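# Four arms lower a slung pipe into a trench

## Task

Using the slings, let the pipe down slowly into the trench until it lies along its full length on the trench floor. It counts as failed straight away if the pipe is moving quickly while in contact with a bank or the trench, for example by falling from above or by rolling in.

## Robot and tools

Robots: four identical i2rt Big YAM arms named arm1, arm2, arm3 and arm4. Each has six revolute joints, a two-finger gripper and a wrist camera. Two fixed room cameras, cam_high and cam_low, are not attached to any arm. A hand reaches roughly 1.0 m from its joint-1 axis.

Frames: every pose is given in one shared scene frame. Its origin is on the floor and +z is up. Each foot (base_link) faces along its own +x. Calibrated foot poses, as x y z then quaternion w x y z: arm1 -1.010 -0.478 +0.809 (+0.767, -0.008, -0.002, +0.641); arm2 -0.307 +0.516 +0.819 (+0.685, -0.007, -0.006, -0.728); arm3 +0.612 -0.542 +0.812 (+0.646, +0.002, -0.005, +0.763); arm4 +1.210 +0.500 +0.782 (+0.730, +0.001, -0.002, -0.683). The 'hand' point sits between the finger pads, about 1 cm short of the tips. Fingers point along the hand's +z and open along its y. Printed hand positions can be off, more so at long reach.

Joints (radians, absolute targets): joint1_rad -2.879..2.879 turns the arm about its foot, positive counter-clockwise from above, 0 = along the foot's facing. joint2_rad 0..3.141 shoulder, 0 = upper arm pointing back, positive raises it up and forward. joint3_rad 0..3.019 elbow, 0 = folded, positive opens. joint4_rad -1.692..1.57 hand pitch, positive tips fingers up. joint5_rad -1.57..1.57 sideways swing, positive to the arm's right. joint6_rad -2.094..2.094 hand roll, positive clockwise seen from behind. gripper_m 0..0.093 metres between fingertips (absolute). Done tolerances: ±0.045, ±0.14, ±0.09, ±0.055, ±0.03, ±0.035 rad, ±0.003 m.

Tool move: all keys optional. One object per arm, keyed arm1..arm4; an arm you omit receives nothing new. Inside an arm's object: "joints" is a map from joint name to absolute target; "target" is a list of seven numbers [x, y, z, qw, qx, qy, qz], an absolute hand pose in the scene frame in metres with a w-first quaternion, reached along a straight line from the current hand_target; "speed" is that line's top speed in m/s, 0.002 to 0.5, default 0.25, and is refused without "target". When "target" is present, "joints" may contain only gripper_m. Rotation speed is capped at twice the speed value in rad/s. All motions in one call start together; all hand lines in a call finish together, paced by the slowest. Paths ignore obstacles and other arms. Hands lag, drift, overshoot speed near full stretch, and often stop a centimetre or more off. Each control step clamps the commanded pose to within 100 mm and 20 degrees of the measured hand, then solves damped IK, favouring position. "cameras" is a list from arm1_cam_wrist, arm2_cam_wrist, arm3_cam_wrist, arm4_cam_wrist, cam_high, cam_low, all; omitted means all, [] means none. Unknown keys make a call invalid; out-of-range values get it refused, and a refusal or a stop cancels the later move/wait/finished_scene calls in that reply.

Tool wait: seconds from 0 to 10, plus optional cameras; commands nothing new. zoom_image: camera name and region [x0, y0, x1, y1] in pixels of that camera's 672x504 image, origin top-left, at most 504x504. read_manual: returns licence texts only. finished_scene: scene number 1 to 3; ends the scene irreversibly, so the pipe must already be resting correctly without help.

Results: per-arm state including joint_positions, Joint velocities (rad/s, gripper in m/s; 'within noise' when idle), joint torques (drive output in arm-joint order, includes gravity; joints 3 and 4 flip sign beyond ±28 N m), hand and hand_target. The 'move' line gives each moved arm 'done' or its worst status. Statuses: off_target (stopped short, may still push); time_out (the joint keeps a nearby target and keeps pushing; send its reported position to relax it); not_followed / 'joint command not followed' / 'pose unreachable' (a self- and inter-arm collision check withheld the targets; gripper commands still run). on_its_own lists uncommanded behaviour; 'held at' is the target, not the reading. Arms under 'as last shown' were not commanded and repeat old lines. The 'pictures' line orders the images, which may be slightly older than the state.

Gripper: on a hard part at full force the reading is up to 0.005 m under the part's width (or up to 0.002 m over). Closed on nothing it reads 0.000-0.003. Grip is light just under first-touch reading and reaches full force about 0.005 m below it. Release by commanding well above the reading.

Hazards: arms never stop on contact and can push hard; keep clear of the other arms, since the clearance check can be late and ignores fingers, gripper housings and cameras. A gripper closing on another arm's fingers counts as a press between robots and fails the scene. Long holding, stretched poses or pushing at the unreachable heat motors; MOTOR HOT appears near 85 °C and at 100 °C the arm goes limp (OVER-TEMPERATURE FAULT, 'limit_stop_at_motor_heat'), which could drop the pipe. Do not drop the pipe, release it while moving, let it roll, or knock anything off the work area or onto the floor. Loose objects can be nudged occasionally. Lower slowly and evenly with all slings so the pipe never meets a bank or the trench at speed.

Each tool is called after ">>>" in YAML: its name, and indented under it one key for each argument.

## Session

>>> move:
  cameras: ["cam_high","cam_low"]

Scene clock: 0.00 s.
Joint torques (N m): no reading
Heat: arm1: hottest joint2_rad 31 °C; arm2: hottest joint3_rad 29 °C; arm3: hottest joint2_rad 29 °C; arm4: hottest joint5_rad 30 °C.
Joint velocities: within noise
arm1.joint_positions: joint1_rad=-0.202 joint2_rad=+0.492 joint3_rad=+1.390 joint4_rad=-1.535 joint5_rad=-0.036 joint6_rad=-0.108 gripper_m=+0.09396
arm1.joint_status: not commanded
arm1.hand: x=-0.9651 y=-0.3268 z=+1.3301 quat_wxyz=(-0.380, +0.550, -0.704, -0.239) (m; scene frame)
arm1.hand_target: x=-0.9664 y=-0.3297 z=+1.3388 quat_wxyz=(-0.389, +0.547, -0.700, -0.244) (m; scene frame)
arm1.hand_status: not commanded
arm2.joint_positions: joint1_rad=+0.387 joint2_rad=+0.636 joint3_rad=+1.378 joint4_rad=-1.323 joint5_rad=+0.114 joint6_rad=-0.461 gripper_m=+0.09396
arm2.joint_status: not commanded
arm2.hand: x=-0.2468 y=+0.2878 z=+1.3570 quat_wxyz=(-0.276, -0.358, -0.799, +0.397) (m; scene frame)
arm2.hand_target: x=-0.2475 y=+0.2901 z=+1.3703 quat_wxyz=(-0.286, -0.356, -0.791, +0.407) (m; scene frame)
arm2.hand_status: not commanded
arm3.joint_positions: joint1_rad=-0.388 joint2_rad=+0.448 joint3_rad=+1.397 joint4_rad=-1.348 joint5_rad=-0.092 joint6_rad=-0.006 gripper_m=+0.09396
arm3.joint_status: not commanded
arm3.hand: x=+0.6302 y=-0.3905 z=+1.3846 quat_wxyz=(-0.413, +0.540, -0.630, -0.376) (m; scene frame)
arm3.hand_target: x=+0.6294 y=-0.3939 z=+1.3938 quat_wxyz=(-0.420, +0.536, -0.625, -0.381) (m; scene frame)
arm3.hand_status: not commanded
arm4.joint_positions: joint1_rad=+0.020 joint2_rad=+0.548 joint3_rad=+1.417 joint4_rad=-1.141 joint5_rad=-0.275 joint6_rad=+0.292 gripper_m=+0.09396
arm4.joint_status: not commanded
arm4.hand: x=+1.2711 y=+0.2947 z=+1.3960 quat_wxyz=(-0.559, -0.560, -0.560, +0.246) (m; scene frame)
arm4.hand_target: x=+1.2707 y=+0.2989 z=+1.4091 quat_wxyz=(-0.568, -0.551, -0.556, +0.254) (m; scene frame)
arm4.hand_status: not commanded
pictures: cam_high, cam_low

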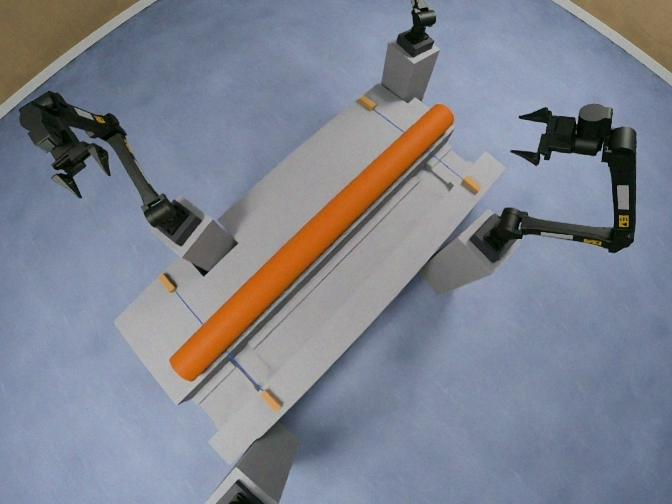

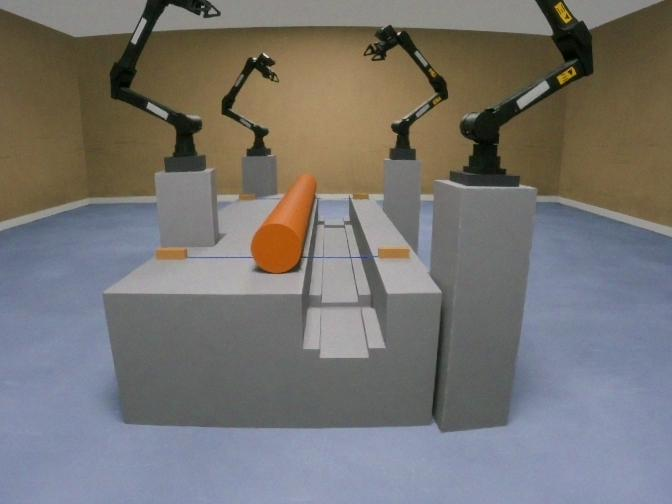

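>>> move:
  arm1: {"target":[-0.650,-0.500,0.65,-0.2008,0.678,-0.678,-0.2008],"speed":0.4}
  arm2: {"target":[-0.700,0.290,0.66,0.2008,0.678,0.678,-0.2008],"speed":0.4}
  arm3: {"joints":{"joint1_rad":-1.7,"joint2_rad":1.6,"joint3_rad":0.9,"joint4_rad":-0.4,"joint5_rad":-0.5,"joint6_rad":-1.6}}
  arm4: {"target":[0.880,0.270,0.667,0.2008,0.678,0.678,-0.2008],"speed":0.4}
  cameras: []

>>> move:
  arm3: {"target":[0.910,-0.500,0.65,-0.2008,0.678,-0.678,-0.2008],"speed":0.4}
  cameras: ["arm1_cam_wrist","arm2_cam_wrist","arm3_cam_wrist","arm4_cam_wrist"]

Scene clock: 8.43 s.
Joint torques (N m): arm1=[-0.44 -14.45 3.03 0.42 -0.38 -0.1] | arm2=[-1.14 -16.97 4.94 0.35 -0.55 0.22] | arm3=[1.73 -15.38 7.51 1.22 -0.68 -0.02] | arm4=[-0.09 -12.75 4.36 1.14 -0.27 0.01]
Heat: arm1: hottest joint2_rad 31 °C; arm2: hottest joint3_rad 31 °C; arm3: hottest joint2_rad 29 °C; arm4: hottest joint5_rad 30 °C.
move: arm1 done; arm2 off_target; arm3 done; arm4 off_target
Joint velocities: within noise
arm1.joint_positions: joint1_rad=-1.702 joint2_rad=+2.121 joint3_rad=+0.851 joint4_rad=-0.523 joint5_rad=-0.552 joint6_rad=-1.925 gripper_m=+0.09396
arm1.joint_status: not commanded
arm1.hand: x=-0.6547 y=-0.4984 z=+0.6519 quat_wxyz=(-0.198, +0.673, -0.682, -0.207) (m; scene frame)
arm1.hand_target: x=-0.6499 y=-0.5000 z=+0.6501 quat_wxyz=(-0.201, +0.678, -0.678, -0.201) (m; scene frame)
arm1.hand_status: done (0.005 m and 1.1 deg from the pose sent, 0.769 m and 25.9 deg at the start; pose on its path clipped on 5 of 85 steps)
arm2.joint_positions: joint1_rad=-1.176 joint2_rad=+2.139 joint3_rad=+0.863 joint4_rad=-0.141 joint5_rad=-0.527 joint6_rad=-1.200 gripper_m=+0.09396
arm2.joint_status: not commanded
arm2.hand: x=-0.6835 y=+0.2919 z=+0.6516 quat_wxyz=(-0.210, -0.678, -0.681, +0.183) (m; scene frame)
arm2.hand_target: x=-0.6998 y=+0.2901 z=+0.6602 quat_wxyz=(-0.201, -0.678, -0.678, +0.201) (m; scene frame)
arm2.hand_status: off_target (0.019 m and 2.3 deg from the pose sent, 0.831 m and 46.3 deg at the start)
arm3.joint_positions: joint1_rad=-1.706 joint2_rad=+1.597 joint3_rad=+0.888 joint4_rad=-0.413 joint5_rad=-0.497 joint6_rad=-1.593 gripper_m=+0.09397
arm3.joint_status: all done
arm3.hand: x=+1.0965 y=-0.4469 z=+0.8702 quat_wxyz=(-0.327, +0.721, -0.610, -0.020) (m; scene frame)
arm3.hand_target: x=+1.1034 y=-0.4435 z=+0.8750 quat_wxyz=(-0.334, +0.725, -0.602, -0.013) (m; scene frame)
arm3.hand_status: not commanded
arm4.joint_positions: joint1_rad=-1.237 joint2_rad=+1.932 joint3_rad=+0.655 joint4_rad=-0.102 joint5_rad=-0.523 joint6_rad=-1.101 gripper_m=+0.09396
arm4.joint_status: not commanded
arm4.hand: x=+0.9003 y=+0.2759 z=+0.6576 quat_wxyz=(-0.212, -0.687, -0.673, +0.175) (m; scene frame)
arm4.hand_target: x=+0.8805 y=+0.2702 z=+0.6674 quat_wxyz=(-0.201, -0.678, -0.678, +0.201) (m; scene frame)
arm4.hand_status: off_target (0.023 m and 3.4 deg from the pose sent, 0.828 m and 45.9 deg at the start)
pictures: none
No camera images: "cameras" was empty.

Scene clock: 10.03 s.
Joint torques (N m): arm1=[0.15 -14.74 3 0.57 -0.35 -0.13] | arm2=[-1.2 -16.91 4.93 0.34 -0.54 0.2] | arm3=[1.08 -15.44 1.21 0.03 -0.61 -0.06] | arm4=[-0.21 -12.86 4.36 1.14 -0.27 0.01]
Heat: arm1: hottest joint2_rad 31 °C; arm2: hottest joint3_rad 31 °C; arm3: hottest joint2_rad 29 °C; arm4: hottest joint5_rad 30 °C.
move: arm3 done
Joint velocities: within noise
arm1, arm2, arm4: as last shown
arm1.joint_positions: joint1_rad=-1.702 joint2_rad=+2.121 joint3_rad=+0.851 joint4_rad=-0.523 joint5_rad=-0.552 joint6_rad=-1.926 gripper_m=+0.09396
arm2.joint_positions: joint1_rad=-1.176 joint2_rad=+2.139 joint3_rad=+0.863 joint4_rad=-0.141 joint5_rad=-0.527 joint6_rad=-1.199 gripper_m=+0.09396
arm3.joint_positions: joint1_rad=-1.903 joint2_rad=+2.066 joint3_rad=+0.617 joint4_rad=-0.253 joint5_rad=-0.557 joint6_rad=-1.762 gripper_m=+0.09397
arm3.joint_status: not commanded
arm3.hand: x=+0.9026 y=-0.4980 z=+0.6475 quat_wxyz=(-0.194, +0.674, -0.682, -0.211) (m; scene frame)
arm3.hand_target: x=+0.9100 y=-0.4999 z=+0.6501 quat_wxyz=(-0.201, +0.678, -0.678, -0.201) (m; scene frame)
arm3.hand_status: done (0.008 m and 1.5 deg from the pose sent, 0.293 m and 26.9 deg at the start)
pictures: arm1_cam_wrist, arm2_cam_wrist, arm3_cam_wrist, arm4_cam_wrist

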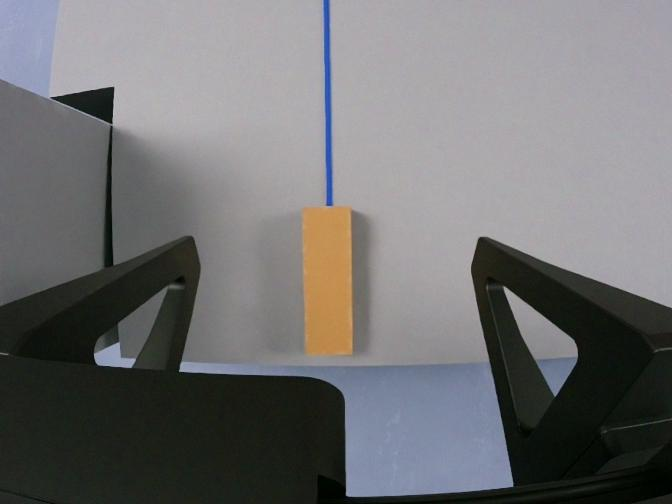

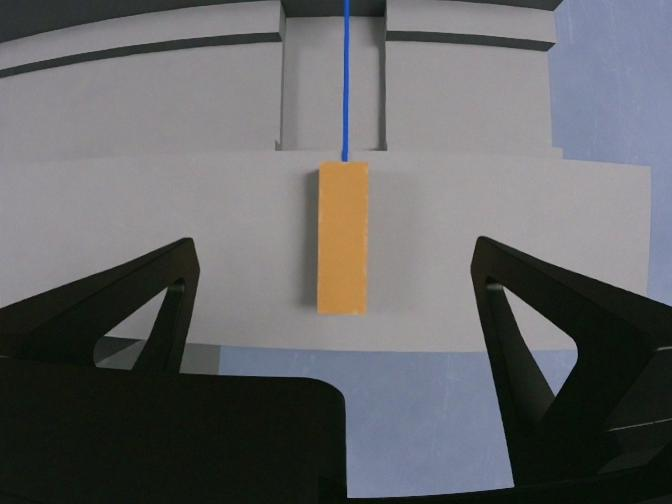

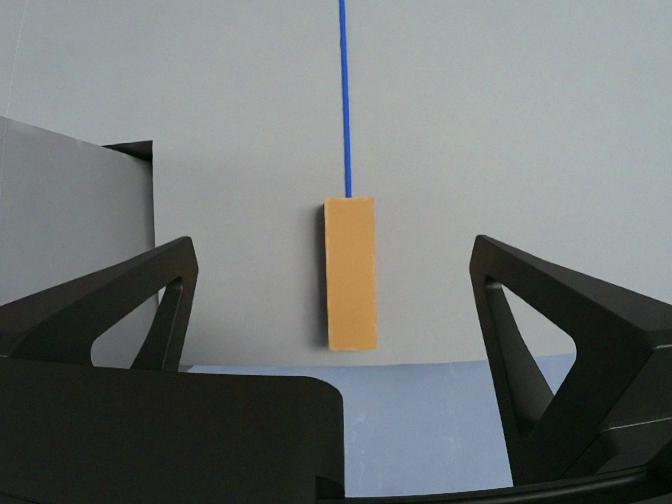

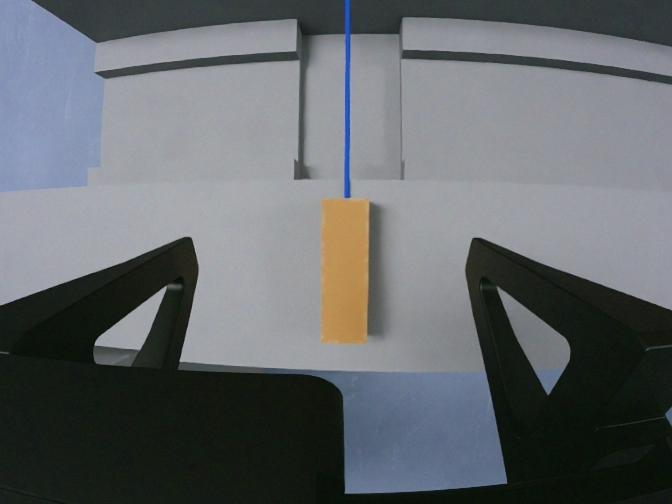

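>>> move:
  arm1: {"target":[-0.673,-0.508,0.452,-0.2008,0.678,-0.678,-0.2008],"speed":0.18}
  arm2: {"target":[-0.679,0.270,0.452,0.2008,0.678,0.678,-0.2008],"speed":0.18}
  arm3: {"target":[0.899,-0.500,0.452,-0.2008,0.678,-0.678,-0.2008],"speed":0.18}
  arm4: {"target":[0.907,0.280,0.452,0.2008,0.678,0.678,-0.2008],"speed":0.18}
  cameras: ["arm1_cam_wrist","arm2_cam_wrist","arm3_cam_wrist","arm4_cam_wrist"]

>>> move:
  arm1: {"joints":{"gripper_m":0.02}}
  arm2: {"joints":{"gripper_m":0.02}}
  arm3: {"joints":{"gripper_m":0.02}}
  arm4: {"joints":{"gripper_m":0.02}}
  cameras: []

Scene clock: 19.30 s.
Joint torques (N m): arm1=[-0.79 -15.15 0.1 0.54 -0.24 -0.05] | arm2=[0.67 -14.86 2.84 0.46 -0.12 0.32] | arm3=[0.79 -14.45 -0.83 0.39 0.03 -0.06] | arm4=[0.21 -10.58 0.62 0.91 0.2 0.17]
Heat: arm1: hottest joint2_rad 31 °C; arm2: hottest joint3_rad 31 °C; arm3: hottest joint2_rad 29 °C; arm4: hottest joint5_rad 30 °C.
move: arm1 done; arm2 off_target; arm3 off_target; arm4 off_target
Joint velocities: within noise
arm1.joint_positions: joint1_rad=-1.732 joint2_rad=+2.668 joint3_rad=+1.061 joint4_rad=-0.194 joint5_rad=-0.546 joint6_rad=-1.972 gripper_m=+0.09396
arm1.joint_status: not commanded
arm1.hand: x=-0.6690 y=-0.5060 z=+0.4598 quat_wxyz=(-0.202, +0.678, -0.677, -0.202) (m; scene frame)
arm1.hand_target: x=-0.6733 y=-0.5078 z=+0.4522 quat_wxyz=(-0.201, +0.678, -0.678, -0.201) (m; scene frame)
arm1.hand_status: done (0.009 m and 0.2 deg from the pose sent, 0.201 m and 1.0 deg at the start)
arm2.joint_positions: joint1_rad=-1.144 joint2_rad=+2.680 joint3_rad=+1.086 joint4_rad=+0.241 joint5_rad=-0.525 joint6_rad=-1.146 gripper_m=+0.09396
arm2.joint_status: not commanded
arm2.hand: x=-0.6790 y=+0.2762 z=+0.4632 quat_wxyz=(-0.204, -0.677, -0.677, +0.202) (m; scene frame)
arm2.hand_target: x=-0.6786 y=+0.2704 z=+0.4524 quat_wxyz=(-0.201, -0.678, -0.678, +0.201) (m; scene frame)
arm2.hand_status: off_target (0.013 m and 0.4 deg from the pose sent, 0.201 m and 2.3 deg at the start)
arm3.joint_positions: joint1_rad=-1.914 joint2_rad=+2.681 joint3_rad=+0.876 joint4_rad=+0.117 joint5_rad=-0.570 joint6_rad=-1.779 gripper_m=+0.09397
arm3.joint_status: not commanded
arm3.hand: x=+0.9017 y=-0.4971 z=+0.4624 quat_wxyz=(-0.206, +0.675, -0.678, -0.206) (m; scene frame)
arm3.hand_target: x=+0.8989 y=-0.5000 z=+0.4523 quat_wxyz=(-0.201, +0.678, -0.678, -0.201) (m; scene frame)
arm3.hand_status: off_target (0.011 m and 0.8 deg from the pose sent, 0.195 m and 1.5 deg at the start)
arm4.joint_positions: joint1_rad=-1.241 joint2_rad=+2.584 joint3_rad=+0.832 joint4_rad=+0.431 joint5_rad=-0.536 joint6_rad=-1.114 gripper_m=+0.09396
arm4.joint_status: not commanded
arm4.hand: x=+0.9081 y=+0.2776 z=+0.4638 quat_wxyz=(-0.206, -0.675, -0.679, +0.204) (m; scene frame)
arm4.hand_target: x=+0.9072 y=+0.2801 z=+0.4524 quat_wxyz=(-0.201, -0.678, -0.678, +0.201) (m; scene frame)
arm4.hand_status: off_target (0.012 m and 0.8 deg from the pose sent, 0.206 m and 3.4 deg at the start)
pictures: arm1_cam_wrist, arm2_cam_wrist, arm3_cam_wrist, arm4_cam_wrist

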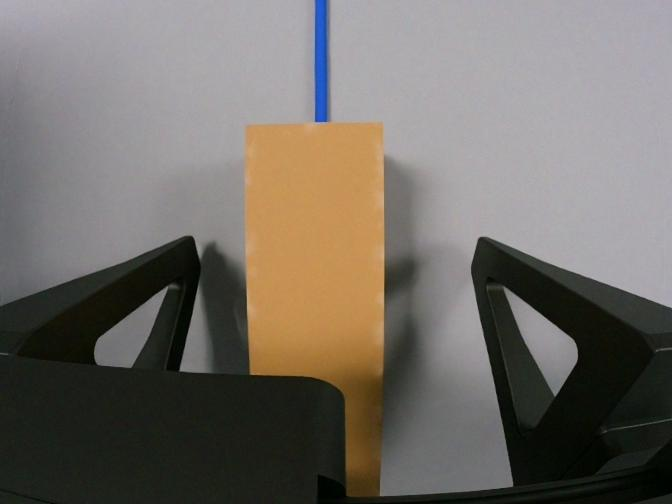

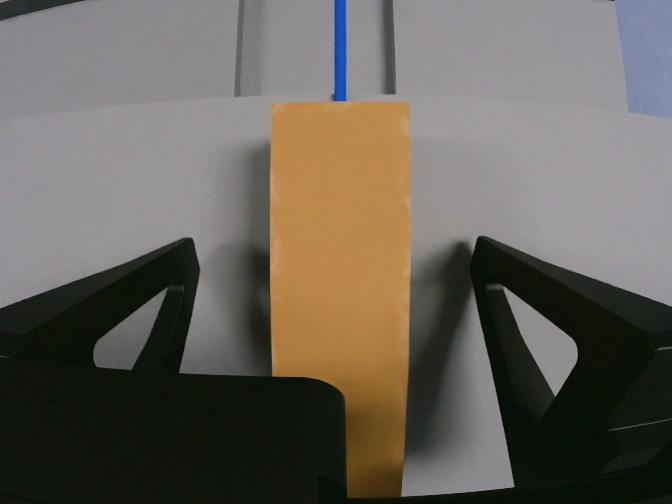

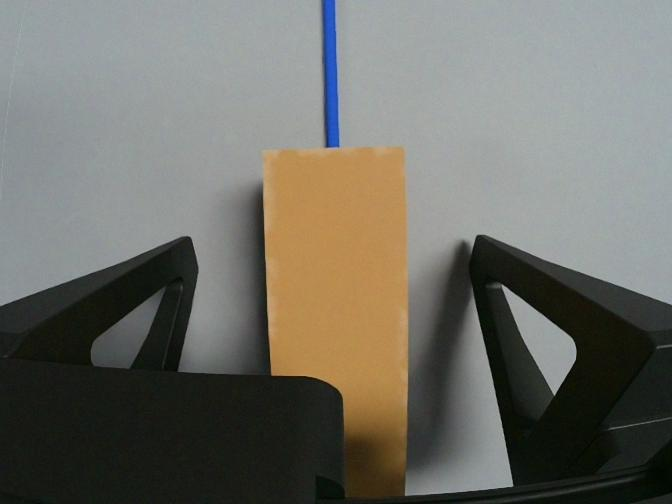

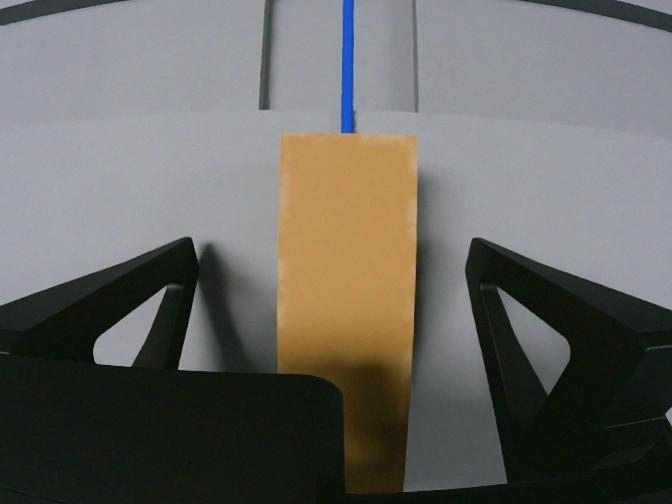

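Scene clock: 19.97 s.
Joint torques (N m): arm1=[-0.73 -15.21 -0.03 0.49 -0.34 -0.05] | arm2=[0.5 -15.27 1.51 0.38 -0.23 0.21] | arm3=[0.85 -14.51 -0.84 0.35 0.02 -0.07] | arm4=[0.21 -11.11 -0.01 0.77 0.29 0.18]
Heat: arm1: hottest joint2_rad 31 °C; arm2: hottest joint3_rad 31 °C; arm3: hottest joint2_rad 29 °C; arm4: hottest joint5_rad 30 °C.
move: arm1 off_target; arm2 off_target; arm3 off_target; arm4 off_target
Joint velocities: within noise
arm1.joint_positions: joint1_rad=-1.732 joint2_rad=+2.668 joint3_rad=+1.062 joint4_rad=-0.194 joint5_rad=-0.544 joint6_rad=-1.972 gripper_m=+0.03394
arm1.joint_status: gripper_m off_target (ended at +0.03397, target +0.02000)
arm1.hand: x=-0.6682 y=-0.5066 z=+0.4596 quat_wxyz=(-0.202, +0.679, -0.677, -0.200) (m; scene frame)
arm1.hand_target: x=-0.6730 y=-0.5079 z=+0.4521 quat_wxyz=(-0.201, +0.678, -0.678, -0.201) (m; scene frame)
arm1.hand_status: not commanded
arm2.joint_positions: joint1_rad=-1.141 joint2_rad=+2.682 joint3_rad=+1.102 joint4_rad=+0.245 joint5_rad=-0.522 joint6_rad=-1.136 gripper_m=+0.03441
arm2.joint_status: gripper_m off_target (ended at +0.03445, target +0.02000)
arm2.hand: x=-0.6874 y=+0.2720 z=+0.4631 quat_wxyz=(-0.200, -0.678, -0.676, +0.208) (m; scene frame)
arm2.hand_target: x=-0.6787 y=+0.2703 z=+0.4524 quat_wxyz=(-0.201, -0.678, -0.678, +0.201) (m; scene frame)
arm2.hand_status: not commanded
arm3.joint_positions: joint1_rad=-1.914 joint2_rad=+2.681 joint3_rad=+0.876 joint4_rad=+0.118 joint5_rad=-0.570 joint6_rad=-1.779 gripper_m=+0.03468
arm3.joint_status: gripper_m off_target (ended at +0.03472, target +0.02000)
arm3.hand: x=+0.9018 y=-0.4971 z=+0.4624 quat_wxyz=(-0.206, +0.676, -0.677, -0.206) (m; scene frame)
arm3.hand_target: x=+0.8990 y=-0.5000 z=+0.4523 quat_wxyz=(-0.201, +0.678, -0.678, -0.201) (m; scene frame)
arm3.hand_status: not commanded
arm4.joint_positions: joint1_rad=-1.241 joint2_rad=+2.586 joint3_rad=+0.841 joint4_rad=+0.435 joint5_rad=-0.538 joint6_rad=-1.114 gripper_m=+0.03460
arm4.joint_status: gripper_m off_target (ended at +0.03463, target +0.02000)
arm4.hand: x=+0.9031 y=+0.2753 z=+0.4633 quat_wxyz=(-0.205, -0.673, -0.679, +0.209) (m; scene frame)
arm4.hand_target: x=+0.9072 y=+0.2801 z=+0.4523 quat_wxyz=(-0.201, -0.678, -0.678, +0.201) (m; scene frame)
arm4.hand_status: not commanded
pictures: none
No camera images: "cameras" was empty.

>>> move:
  arm1: {"target":[-0.678,-0.276,0.732,-0.2008,0.678,-0.678,-0.2008],"speed":0.22}
  arm2: {"target":[-0.692,0.050,0.744,0.2008,0.678,0.678,-0.2008],"speed":0.22}
  arm3: {"target":[0.910,-0.268,0.734,-0.2008,0.678,-0.678,-0.2008],"speed":0.22}
  arm4: {"target":[0.888,0.054,0.750,0.2008,0.678,0.678,-0.2008],"speed":0.22}
  cameras: []

>>> move:
  arm1: {"target":[-0.671,-0.269,0.802,-0.2008,0.678,-0.678,-0.2008],"speed":0.06}
  arm2: {"target":[-0.696,0.038,0.817,0.2008,0.678,0.678,-0.2008],"speed":0.06}
  arm3: {"target":[0.921,-0.255,0.806,-0.2008,0.678,-0.678,-0.2008],"speed":0.06}
  arm4: {"target":[0.881,0.038,0.833,0.2008,0.678,0.678,-0.2008],"speed":0.06}
  cameras: ["arm1_cam_wrist","arm2_cam_wrist","cam_low"]

Scene clock: 29.10 s.
Joint torques (N m): arm1=[-0.15 -13.1 4.37 0.5 -0.38 0.07] | arm2=[-0.26 -19.49 10.19 -0.14 -0.4 0.22] | arm3=[1.14 -14.86 4.93 0.24 -0.45 0.1] | arm4=[0.56 -16.03 8.21 0.53 -0.12 0.32]
Heat: arm1: hottest joint2_rad 32 °C; arm2: hottest joint3_rad 31 °C; arm3: hottest joint2_rad 30 °C; arm4: hottest joint3_rad 30 °C.
move: arm1 done; arm2 off_target; arm3 off_target; arm4 off_target
Joint velocities: within noise
arm1.joint_positions: joint1_rad=-1.077 joint2_rad=+1.808 joint3_rad=+0.665 joint4_rad=-0.232 joint5_rad=-0.559 joint6_rad=-1.207 gripper_m=+0.03394
arm1.joint_status: not commanded
arm1.hand: x=-0.6780 y=-0.2754 z=+0.7310 quat_wxyz=(-0.204, +0.682, -0.673, -0.199) (m; scene frame)
arm1.hand_target: x=-0.6780 y=-0.2759 z=+0.7320 quat_wxyz=(-0.201, +0.678, -0.678, -0.201) (m; scene frame)
arm1.hand_status: done (0.001 m and 0.8 deg from the pose sent, 0.357 m and 0.2 deg at the start)
arm2.joint_positions: joint1_rad=-0.743 joint2_rad=+2.092 joint3_rad=+1.157 joint4_rad=-0.258 joint5_rad=-0.392 joint6_rad=-0.725 gripper_m=+0.03442
arm2.joint_status: not commanded
arm2.hand: x=-0.6812 y=+0.0638 z=+0.7292 quat_wxyz=(-0.200, -0.681, -0.679, +0.187) (m; scene frame)
arm2.hand_target: x=-0.6915 y=+0.0504 z=+0.7443 quat_wxyz=(-0.201, -0.678, -0.678, +0.201) (m; scene frame)
arm2.hand_status: off_target (0.023 m and 1.7 deg from the pose sent, 0.358 m and 0.9 deg at the start)
arm3.joint_positions: joint1_rad=-1.188 joint2_rad=+1.805 joint3_rad=+0.619 joint4_rad=-0.087 joint5_rad=-0.479 joint6_rad=-0.952 gripper_m=+0.03468
arm3.joint_status: not commanded
arm3.hand: x=+0.9005 y=-0.2733 z=+0.7281 quat_wxyz=(-0.193, +0.680, -0.678, -0.203) (m; scene frame)
arm3.hand_target: x=+0.9099 y=-0.2681 z=+0.7342 quat_wxyz=(-0.201, +0.678, -0.678, -0.201) (m; scene frame)
arm3.hand_status: off_target (0.012 m and 1.0 deg from the pose sent, 0.355 m and 0.8 deg at the start)
arm4.joint_positions: joint1_rad=-0.808 joint2_rad=+1.885 joint3_rad=+0.962 joint4_rad=-0.240 joint5_rad=-0.372 joint6_rad=-0.668 gripper_m=+0.03460
arm4.joint_status: not commanded
arm4.hand: x=+0.9000 y=+0.0694 z=+0.7316 quat_wxyz=(-0.199, -0.680, -0.682, +0.183) (m; scene frame)
arm4.hand_target: x=+0.8885 y=+0.0545 z=+0.7504 quat_wxyz=(-0.201, -0.678, -0.678, +0.201) (m; scene frame)
arm4.hand_status: off_target (0.027 m and 2.1 deg from the pose sent, 0.362 m and 1.3 deg at the start)
pictures: none
No camera images: "cameras" was empty.

Scene clock: 31.03 s.
Joint torques (N m): arm1=[0.15 -16.79 8.47 0.23 -1.74 -0.01] | arm2=[-0.03 -26.34 14.05 -0.03 -1.23 0.14] | arm3=[1.55 -20.66 8.72 0.35 -1.73 0] | arm4=[0.56 -23.53 11.78 0.53 -0.94 0.17]
Heat: arm1: hottest joint2_rad 32 °C; arm2: hottest joint3_rad 31 °C; arm3: hottest joint2_rad 30 °C; arm4: hottest joint3_rad 30 °C.
move: arm1 off_target; arm2 off_target; arm3 off_target; arm4 off_target
Joint velocities: within noise
arm1.joint_positions: joint1_rad=-1.072 joint2_rad=+1.677 joint3_rad=+0.665 joint4_rad=-0.460 joint5_rad=-0.526 joint6_rad=-1.188 gripper_m=+0.03395
arm1.joint_status: not commanded
arm1.hand: x=-0.7008 y=-0.2854 z=+0.7659 quat_wxyz=(-0.154, +0.672, -0.694, -0.208) (m; scene frame)
arm1.hand_target: x=-0.6726 y=-0.2697 z=+0.8016 quat_wxyz=(-0.201, +0.678, -0.678, -0.201) (m; scene frame)
arm1.hand_status: off_target (0.050 m and 5.7 deg from the pose sent, 0.072 m and 0.8 deg at the start)
arm2.joint_positions: joint1_rad=-0.735 joint2_rad=+2.040 joint3_rad=+1.157 joint4_rad=-0.431 joint5_rad=-0.368 joint6_rad=-0.706 gripper_m=+0.03442
arm2.joint_status: not commanded
arm2.hand: x=-0.6613 y=+0.0821 z=+0.7432 quat_wxyz=(-0.191, -0.702, -0.674, +0.126) (m; scene frame)
arm2.hand_target: x=-0.6918 y=+0.0423 z=+0.8182 quat_wxyz=(-0.201, -0.678, -0.678, +0.201) (m; scene frame)
arm2.hand_status: off_target (0.093 m and 9.1 deg from the pose sent, 0.093 m and 1.6 deg at the start)
arm3.joint_positions: joint1_rad=-1.178 joint2_rad=+1.689 joint3_rad=+0.643 joint4_rad=-0.339 joint5_rad=-0.445 joint6_rad=-0.929 gripper_m=+0.03468
arm3.joint_status: not commanded
arm3.hand: x=+0.8852 y=-0.2846 z=+0.7583 quat_wxyz=(-0.134, +0.672, -0.700, -0.202) (m; scene frame)
arm3.hand_target: x=+0.9186 y=-0.2568 z=+0.8057 quat_wxyz=(-0.201, +0.679, -0.677, -0.201) (m; scene frame)
arm3.hand_status: off_target (0.067 m and 8.1 deg from the pose sent, 0.083 m and 1.0 deg at the start)
arm4.joint_positions: joint1_rad=-0.797 joint2_rad=+1.837 joint3_rad=+0.987 joint4_rad=-0.449 joint5_rad=-0.346 joint6_rad=-0.648 gripper_m=+0.03460
arm4.joint_status: not commanded
arm4.hand: x=+0.9176 y=+0.0873 z=+0.7454 quat_wxyz=(-0.185, -0.702, -0.678, +0.115) (m; scene frame)
arm4.hand_target: x=+0.8879 y=+0.0464 z=+0.8275 quat_wxyz=(-0.201, -0.677, -0.679, +0.201) (m; scene frame)
arm4.hand_status: off_target (0.107 m and 10.3 deg from the pose sent, 0.108 m and 2.1 deg at the start; pose on its path clipped on 19 of 58 steps)
pictures: arm1_cam_wrist, arm2_cam_wrist, cam_low

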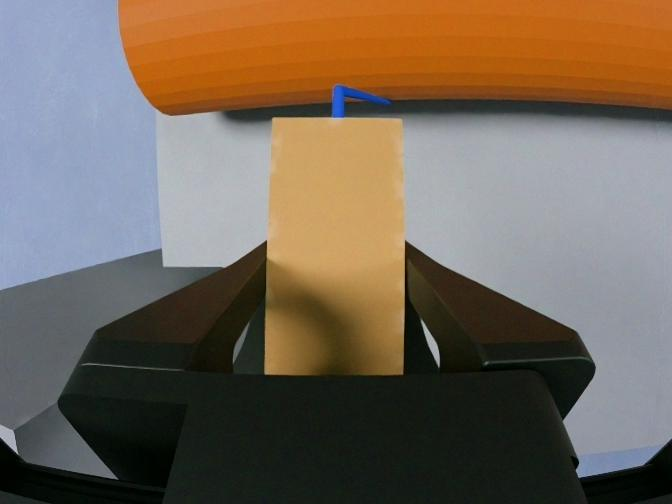

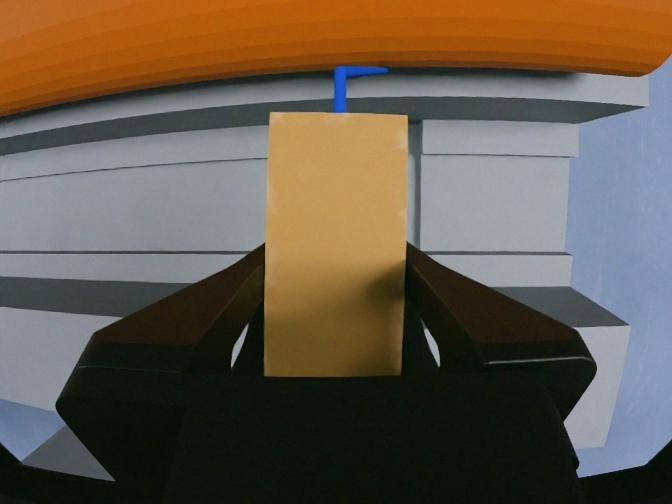

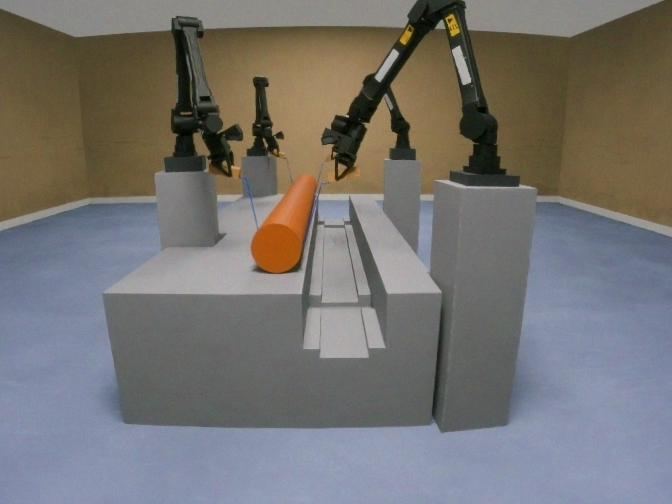

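>>> move:
  arm1: {"joints":{"joint2_rad":1.58}}
  arm2: {"joints":{"joint2_rad":1.88}}
  arm3: {"joints":{"joint2_rad":1.56}}
  arm4: {"joints":{"joint2_rad":1.68}}
  cameras: []

>>> move:
  arm1: {"joints":{"joint2_rad":1.48}}
  arm2: {"joints":{"joint2_rad":1.78}}
  arm3: {"joints":{"joint2_rad":1.45}}
  arm4: {"joints":{"joint2_rad":1.58}}
  cameras: ["cam_low"]

Scene clock: 37.40 s.
Joint torques (N m): arm1=[-0.91 -17.9 8.61 0.31 -2.13 -0.05] | arm2=[-0.26 -29.04 14.24 0.36 -2.01 0.09] | arm3=[1.03 -21.66 8.95 0.61 -1.96 0] | arm4=[0.38 -24.29 12.14 0.92 -1.27 0.17]
Heat: arm1: hottest joint2_rad 32 °C; arm2: hottest joint2_rad 32 °C; arm3: hottest joint2_rad 30 °C; arm4: hottest joint3_rad 30 °C.
move: arm1 done; arm2 done; arm3 done; arm4 done
Joint velocities: within noise
arm1.joint_positions: joint1_rad=-1.066 joint2_rad=+1.655 joint3_rad=+0.665 joint4_rad=-0.462 joint5_rad=-0.517 joint6_rad=-1.186 gripper_m=+0.03395
arm1.joint_status: all done
arm1.hand: x=-0.6982 y=-0.2837 z=+0.7725 quat_wxyz=(-0.160, +0.676, -0.691, -0.200) (m; scene frame)
arm1.hand_target: x=-0.6681 y=-0.2680 z=+0.8151 quat_wxyz=(-0.216, +0.681, -0.673, -0.193) (m; scene frame)
arm1.hand_status: not commanded
arm2.joint_positions: joint1_rad=-0.731 joint2_rad=+2.002 joint3_rad=+1.157 joint4_rad=-0.442 joint5_rad=-0.350 joint6_rad=-0.703 gripper_m=+0.03442
arm2.joint_status: all done
arm2.hand: x=-0.6656 y=+0.0791 z=+0.7619 quat_wxyz=(-0.183, -0.701, -0.675, +0.139) (m; scene frame)
arm2.hand_target: x=-0.6979 y=+0.0368 z=+0.8625 quat_wxyz=(-0.201, -0.667, -0.678, +0.237) (m; scene frame)
arm2.hand_status: not commanded
arm3.joint_positions: joint1_rad=-1.172 joint2_rad=+1.652 joint3_rad=+0.643 joint4_rad=-0.343 joint5_rad=-0.440 joint6_rad=-0.928 gripper_m=+0.03468
arm3.joint_status: all done
arm3.hand: x=+0.8889 y=-0.2808 z=+0.7704 quat_wxyz=(-0.148, +0.676, -0.695, -0.196) (m; scene frame)
arm3.hand_target: x=+0.9240 y=-0.2534 z=+0.8252 quat_wxyz=(-0.224, +0.680, -0.670, -0.195) (m; scene frame)
arm3.hand_status: not commanded
arm4.joint_positions: joint1_rad=-0.795 joint2_rad=+1.794 joint3_rad=+0.987 joint4_rad=-0.458 joint5_rad=-0.338 joint6_rad=-0.648 gripper_m=+0.03460
arm4.joint_status: all done
arm4.hand: x=+0.9142 y=+0.0839 z=+0.7651 quat_wxyz=(-0.182, -0.699, -0.679, +0.132) (m; scene frame)
arm4.hand_target: x=+0.8852 y=+0.0436 z=+0.8562 quat_wxyz=(-0.202, -0.670, -0.678, +0.226) (m; scene frame)
arm4.hand_status: not commanded
pictures: none
No camera images: "cameras" was empty.

Scene clock: 38.53 s.
Joint torques (N m): arm1=[-0.91 -15.97 9.55 0.92 -2.05 -0.04] | arm2=[-0.56 -29.04 15.08 1.16 -1.97 0.08] | arm3=[1.14 -20.31 9.84 1.4 -2.05 0] | arm4=[0.38 -22.07 12.78 1.68 -1.16 0.18]
Heat: arm1: hottest joint2_rad 32 °C; arm2: hottest joint2_rad 32 °C; arm3: hottest joint2_rad 30 °C; arm4: hottest joint3_rad 31 °C.
move: arm1 done; arm2 done; arm3 done; arm4 done
Joint velocities: within noise
arm1.joint_positions: joint1_rad=-1.065 joint2_rad=+1.546 joint3_rad=+0.665 joint4_rad=-0.475 joint5_rad=-0.517 joint6_rad=-1.186 gripper_m=+0.03395
arm1.joint_status: all done
arm1.hand: x=-0.6861 y=-0.2786 z=+0.8094 quat_wxyz=(-0.202, +0.682, -0.679, -0.180) (m; scene frame)
arm1.hand_target: x=-0.6582 y=-0.2642 z=+0.8530 quat_wxyz=(-0.259, +0.686, -0.658, -0.171) (m; scene frame)
arm1.hand_status: not commanded
arm2.joint_positions: joint1_rad=-0.728 joint2_rad=+1.906 joint3_rad=+1.157 joint4_rad=-0.459 joint5_rad=-0.350 joint6_rad=-0.703 gripper_m=+0.03442
arm2.joint_status: all done
arm2.hand: x=-0.6734 y=+0.0704 z=+0.8135 quat_wxyz=(-0.183, -0.691, -0.676, +0.177) (m; scene frame)
arm2.hand_target: x=-0.7026 y=+0.0332 z=+0.9220 quat_wxyz=(-0.200, -0.651, -0.675, +0.284) (m; scene frame)
arm2.hand_status: not commanded
arm3.joint_positions: joint1_rad=-1.171 joint2_rad=+1.535 joint3_rad=+0.643 joint4_rad=-0.359 joint5_rad=-0.437 joint6_rad=-0.928 gripper_m=+0.03469
arm3.joint_status: all done
arm3.hand: x=+0.9012 y=-0.2735 z=+0.8114 quat_wxyz=(-0.196, +0.679, -0.683, -0.185) (m; scene frame)
arm3.hand_target: x=+0.9331 y=-0.2481 z=+0.8694 quat_wxyz=(-0.275, +0.681, -0.654, -0.183) (m; scene frame)
arm3.hand_status: not commanded
arm4.joint_positions: joint1_rad=-0.795 joint2_rad=+1.681 joint3_rad=+0.987 joint4_rad=-0.474 joint5_rad=-0.340 joint6_rad=-0.648 gripper_m=+0.03461
arm4.joint_status: all done
arm4.hand: x=+0.9076 y=+0.0762 z=+0.8198 quat_wxyz=(-0.186, -0.687, -0.679, +0.180) (m; scene frame)
arm4.hand_target: x=+0.8830 y=+0.0416 z=+0.9098 quat_wxyz=(-0.205, -0.654, -0.675, +0.274) (m; scene frame)
arm4.hand_status: not commanded
pictures: cam_low

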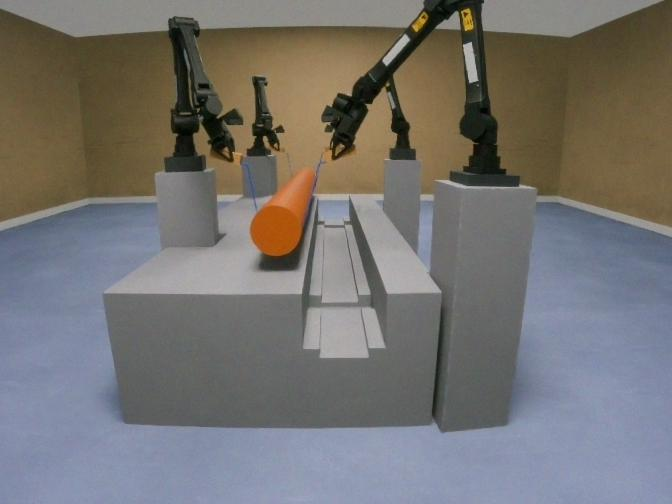

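>>> move:
  arm1: {"target":[-0.646,-0.067,0.89,-0.2008,0.678,-0.678,-0.2008],"speed":0.08}
  arm2: {"target":[-0.708,0.231,0.89,0.2008,0.678,0.678,-0.2008],"speed":0.08}
  arm3: {"target":[0.925,-0.046,0.89,-0.2008,0.678,-0.678,-0.2008],"speed":0.08}
  arm4: {"target":[0.873,0.249,0.88,0.2008,0.678,0.678,-0.2008],"speed":0.08}
  cameras: ["arm1_cam_wrist","arm2_cam_wrist","cam_low"]

>>> zoom_image:
  camera: "cam_low"
  region: [220, 130, 470, 370]

Scene clock: 52.27 s.
Joint torques (N m): arm1=[-1.49 -20.31 15.06 1.24 -1.81 -0.04] | arm2=[-2.32 -24.41 11.07 -0.51 -2.22 -0.07] | arm3=[1.03 -26.34 13.05 0.98 -1.38 0.01] | arm4=[-1.08 -19.08 9.48 0.13 -1.78 -0.13]
Heat: arm1: hottest joint2_rad 33 °C; arm2: hottest joint3_rad 35 °C; arm3: hottest joint2_rad 31 °C; arm4: hottest joint3_rad 32 °C.
move: arm1 off_target; arm2 off_target; arm3 off_target; arm4 off_target
Joint velocities: within noise
arm1.joint_positions: joint1_rad=-0.677 joint2_rad=+1.731 joint3_rad=+0.982 joint4_rad=-0.603 joint5_rad=-0.406 joint6_rad=-0.768 gripper_m=+0.03395
arm1.joint_status: not commanded
arm1.hand: x=-0.6928 y=-0.1128 z=+0.8168 quat_wxyz=(-0.114, +0.676, -0.703, -0.190) (m; scene frame)
arm1.hand_target: x=-0.6522 y=-0.0736 z=+0.8929 quat_wxyz=(-0.201, +0.679, -0.677, -0.200) (m; scene frame)
arm1.hand_status: off_target (0.098 m and 10.4 deg from the pose sent, 0.230 m and 2.4 deg at the start; pose on its path clipped on 17 of 111 steps)
arm2.joint_positions: joint1_rad=-1.033 joint2_rad=+1.748 joint3_rad=+0.974 joint4_rad=-0.670 joint5_rad=-0.453 joint6_rad=-1.033 gripper_m=+0.03442
arm2.joint_status: not commanded
arm2.hand: x=-0.6790 y=+0.2400 z=+0.8223 quat_wxyz=(-0.204, -0.697, -0.676, +0.127) (m; scene frame)
arm2.hand_target: x=-0.7054 y=+0.2320 z=+0.8870 quat_wxyz=(-0.199, -0.677, -0.679, +0.200) (m; scene frame)
arm2.hand_status: off_target (0.074 m and 8.7 deg from the pose sent, 0.181 m and 3.7 deg at the start; pose on its path clipped on 46 of 111 steps)
arm3.joint_positions: joint1_rad=-0.823 joint2_rad=+1.814 joint3_rad=+1.036 joint4_rad=-0.516 joint5_rad=-0.315 joint6_rad=-0.580 gripper_m=+0.03468
arm3.joint_status: not commanded
arm3.hand: x=+0.8856 y=-0.1018 z=+0.8024 quat_wxyz=(-0.113, +0.680, -0.702, -0.178) (m; scene frame)
arm3.hand_target: x=+0.9164 y=-0.0584 z=+0.8836 quat_wxyz=(-0.201, +0.679, -0.677, -0.200) (m; scene frame)
arm3.hand_status: off_target (0.111 m and 10.8 deg from the pose sent, 0.242 m and 2.0 deg at the start; pose on its path clipped on 66 of 111 steps)
arm4.joint_positions: joint1_rad=-1.173 joint2_rad=+1.507 joint3_rad=+0.799 joint4_rad=-0.729 joint5_rad=-0.467 joint6_rad=-1.037 gripper_m=+0.03460
arm4.joint_status: not commanded
arm4.hand: x=+0.8987 y=+0.2586 z=+0.8200 quat_wxyz=(-0.205, -0.700, -0.673, +0.127) (m; scene frame)
arm4.hand_target: x=+0.8752 y=+0.2496 z=+0.8770 quat_wxyz=(-0.199, -0.677, -0.679, +0.200) (m; scene frame)
arm4.hand_status: off_target (0.066 m and 8.9 deg from the pose sent, 0.186 m and 3.1 deg at the start; pose on its path clipped on 14 of 111 steps)
pictures: arm1_cam_wrist, arm2_cam_wrist, cam_low

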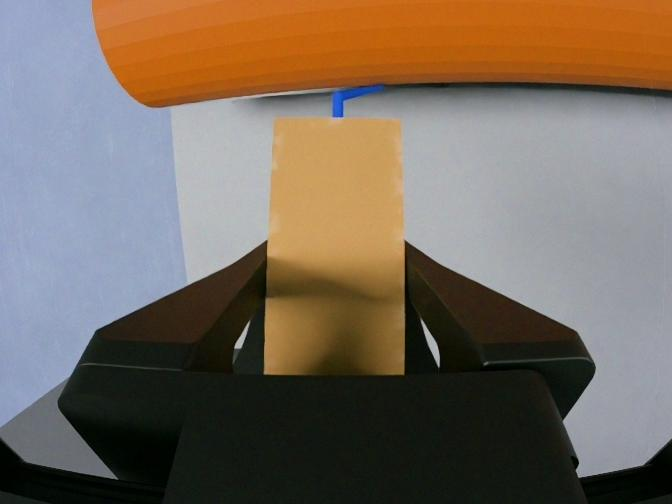

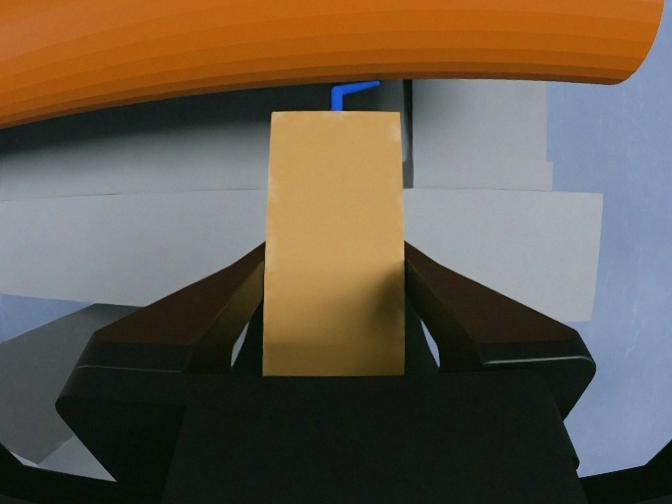

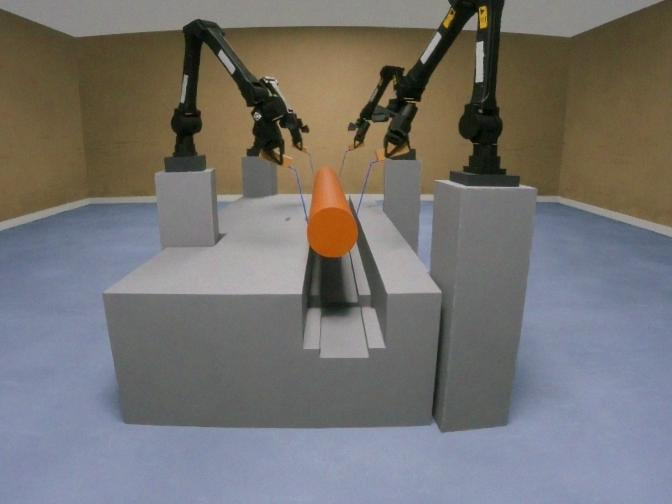

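Scaled by 2.016.

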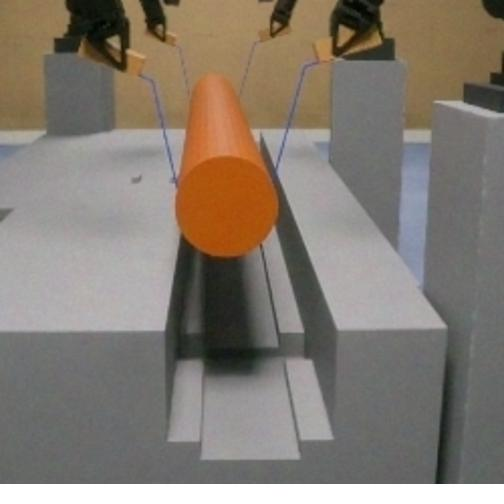

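>>> move:
  arm1: {"target":[-0.646,-0.020,0.655,-0.2008,0.678,-0.678,-0.2008],"speed":0.1}
  arm2: {"target":[-0.706,0.292,0.630,0.2008,0.678,0.678,-0.2008],"speed":0.1}
  arm3: {"target":[0.924,-0.032,0.685,-0.2008,0.678,-0.678,-0.2008],"speed":0.1}
  arm4: {"target":[0.871,0.269,0.667,0.2008,0.678,0.678,-0.2008],"speed":0.1}
  cameras: ["arm1_cam_wrist","arm2_cam_wrist","arm3_cam_wrist","arm4_cam_wrist","cam_low"]

>>> zoom_image:
  camera: "cam_low"
  region: [220, 130, 470, 370]

Scene clock: 66.27 s.
Joint torques (N m): arm1=[-0.38 -24.76 7.34 2.19 -1.61 0.02] | arm2=[-2.67 -22.12 4.25 0.14 -2.36 -0.06] | arm3=[1.2 -29.22 7.35 1.91 -1.24 0.02] | arm4=[-1.32 -18.43 3.49 1.21 -1.94 -0.12]
Heat: arm1: hottest joint3_rad 40 °C; arm2: hottest joint3_rad 37 °C; arm3: hottest joint3_rad 33 °C; arm4: hottest joint5_rad 35 °C.
move: arm1 off_target; arm2 off_target; arm3 off_target; arm4 off_target
Joint velocities: within noise
arm1.joint_positions: joint1_rad=-0.601 joint2_rad=+2.275 joint3_rad=+1.073 joint4_rad=-0.096 joint5_rad=-0.380 joint6_rad=-0.692 gripper_m=+0.03395
arm1.joint_status: not commanded
arm1.hand: x=-0.6877 y=-0.0661 z=+0.6033 quat_wxyz=(-0.126, +0.678, -0.700, -0.186) (m; scene frame)
arm1.hand_target: x=-0.6486 y=-0.0233 z=+0.6573 quat_wxyz=(-0.201, +0.679, -0.677, -0.200) (m; scene frame)
arm1.hand_status: off_target (0.081 m and 9.1 deg from the pose sent, 0.192 m and 10.5 deg at the start)
arm2.joint_positions: joint1_rad=-1.168 joint2_rad=+2.283 joint3_rad=+0.889 joint4_rad=-0.093 joint5_rad=-0.483 joint6_rad=-1.189 gripper_m=+0.03442
arm2.joint_status: not commanded
arm2.hand: x=-0.6646 y=+0.3012 z=+0.5952 quat_wxyz=(-0.206, -0.691, -0.678, +0.142) (m; scene frame)
arm2.hand_target: x=-0.7047 y=+0.2932 z=+0.6295 quat_wxyz=(-0.199, -0.678, -0.679, +0.200) (m; scene frame)
arm2.hand_status: off_target (0.055 m and 6.9 deg from the pose sent, 0.201 m and 8.7 deg at the start)
arm3.joint_positions: joint1_rad=-0.808 joint2_rad=+2.237 joint3_rad=+1.072 joint4_rad=-0.099 joint5_rad=-0.310 joint6_rad=-0.565 gripper_m=+0.03468
arm3.joint_status: not commanded
arm3.hand: x=+0.8897 y=-0.0834 z=+0.6261 quat_wxyz=(-0.126, +0.680, -0.700, -0.180) (m; scene frame)
arm3.hand_target: x=+0.9214 y=-0.0358 z=+0.6868 quat_wxyz=(-0.201, +0.679, -0.678, -0.201) (m; scene frame)
arm3.hand_status: off_target (0.085 m and 9.3 deg from the pose sent, 0.142 m and 10.7 deg at the start)
arm4.joint_positions: joint1_rad=-1.226 joint2_rad=+2.003 joint3_rad=+0.683 joint4_rad=-0.124 joint5_rad=-0.477 joint6_rad=-1.101 gripper_m=+0.03460
arm4.joint_status: not commanded
arm4.hand: x=+0.9065 y=+0.2812 z=+0.6323 quat_wxyz=(-0.203, -0.695, -0.676, +0.137) (m; scene frame)
arm4.hand_target: x=+0.8721 y=+0.2700 z=+0.6659 quat_wxyz=(-0.199, -0.677, -0.679, +0.200) (m; scene frame)
arm4.hand_status: off_target (0.051 m and 7.6 deg from the pose sent, 0.156 m and 8.9 deg at the start)
pictures: arm1_cam_wrist, arm2_cam_wrist, arm3_cam_wrist, arm4_cam_wrist, cam_low

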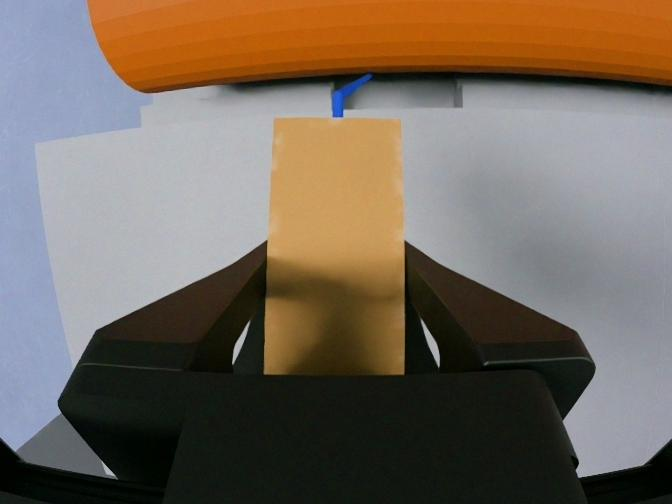

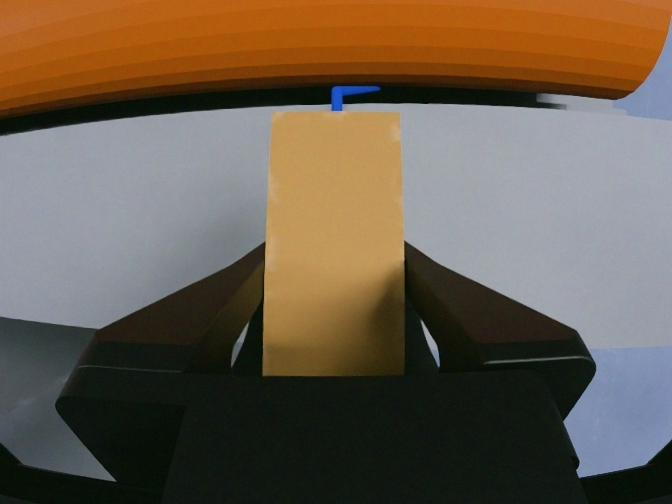

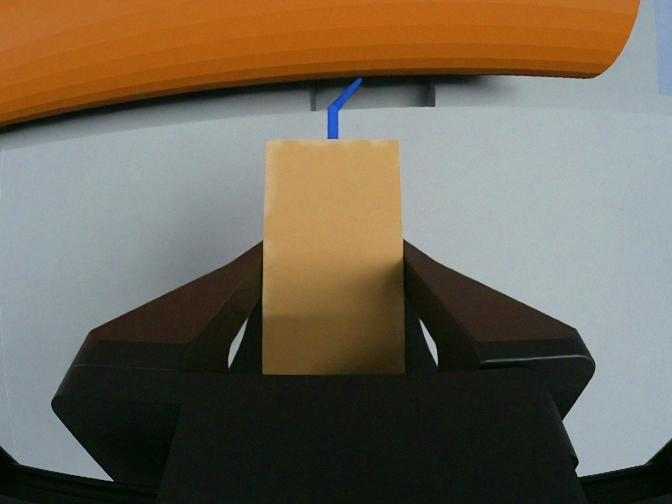

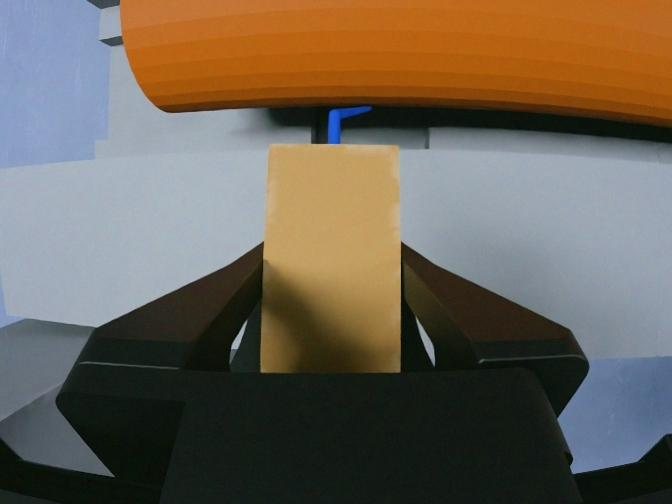

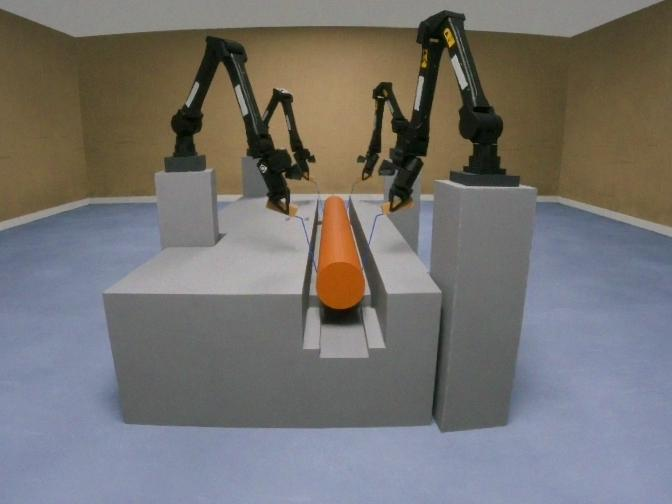

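Scaled by 2.016.

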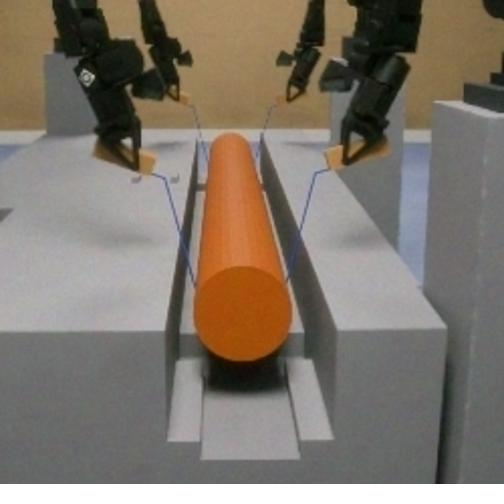

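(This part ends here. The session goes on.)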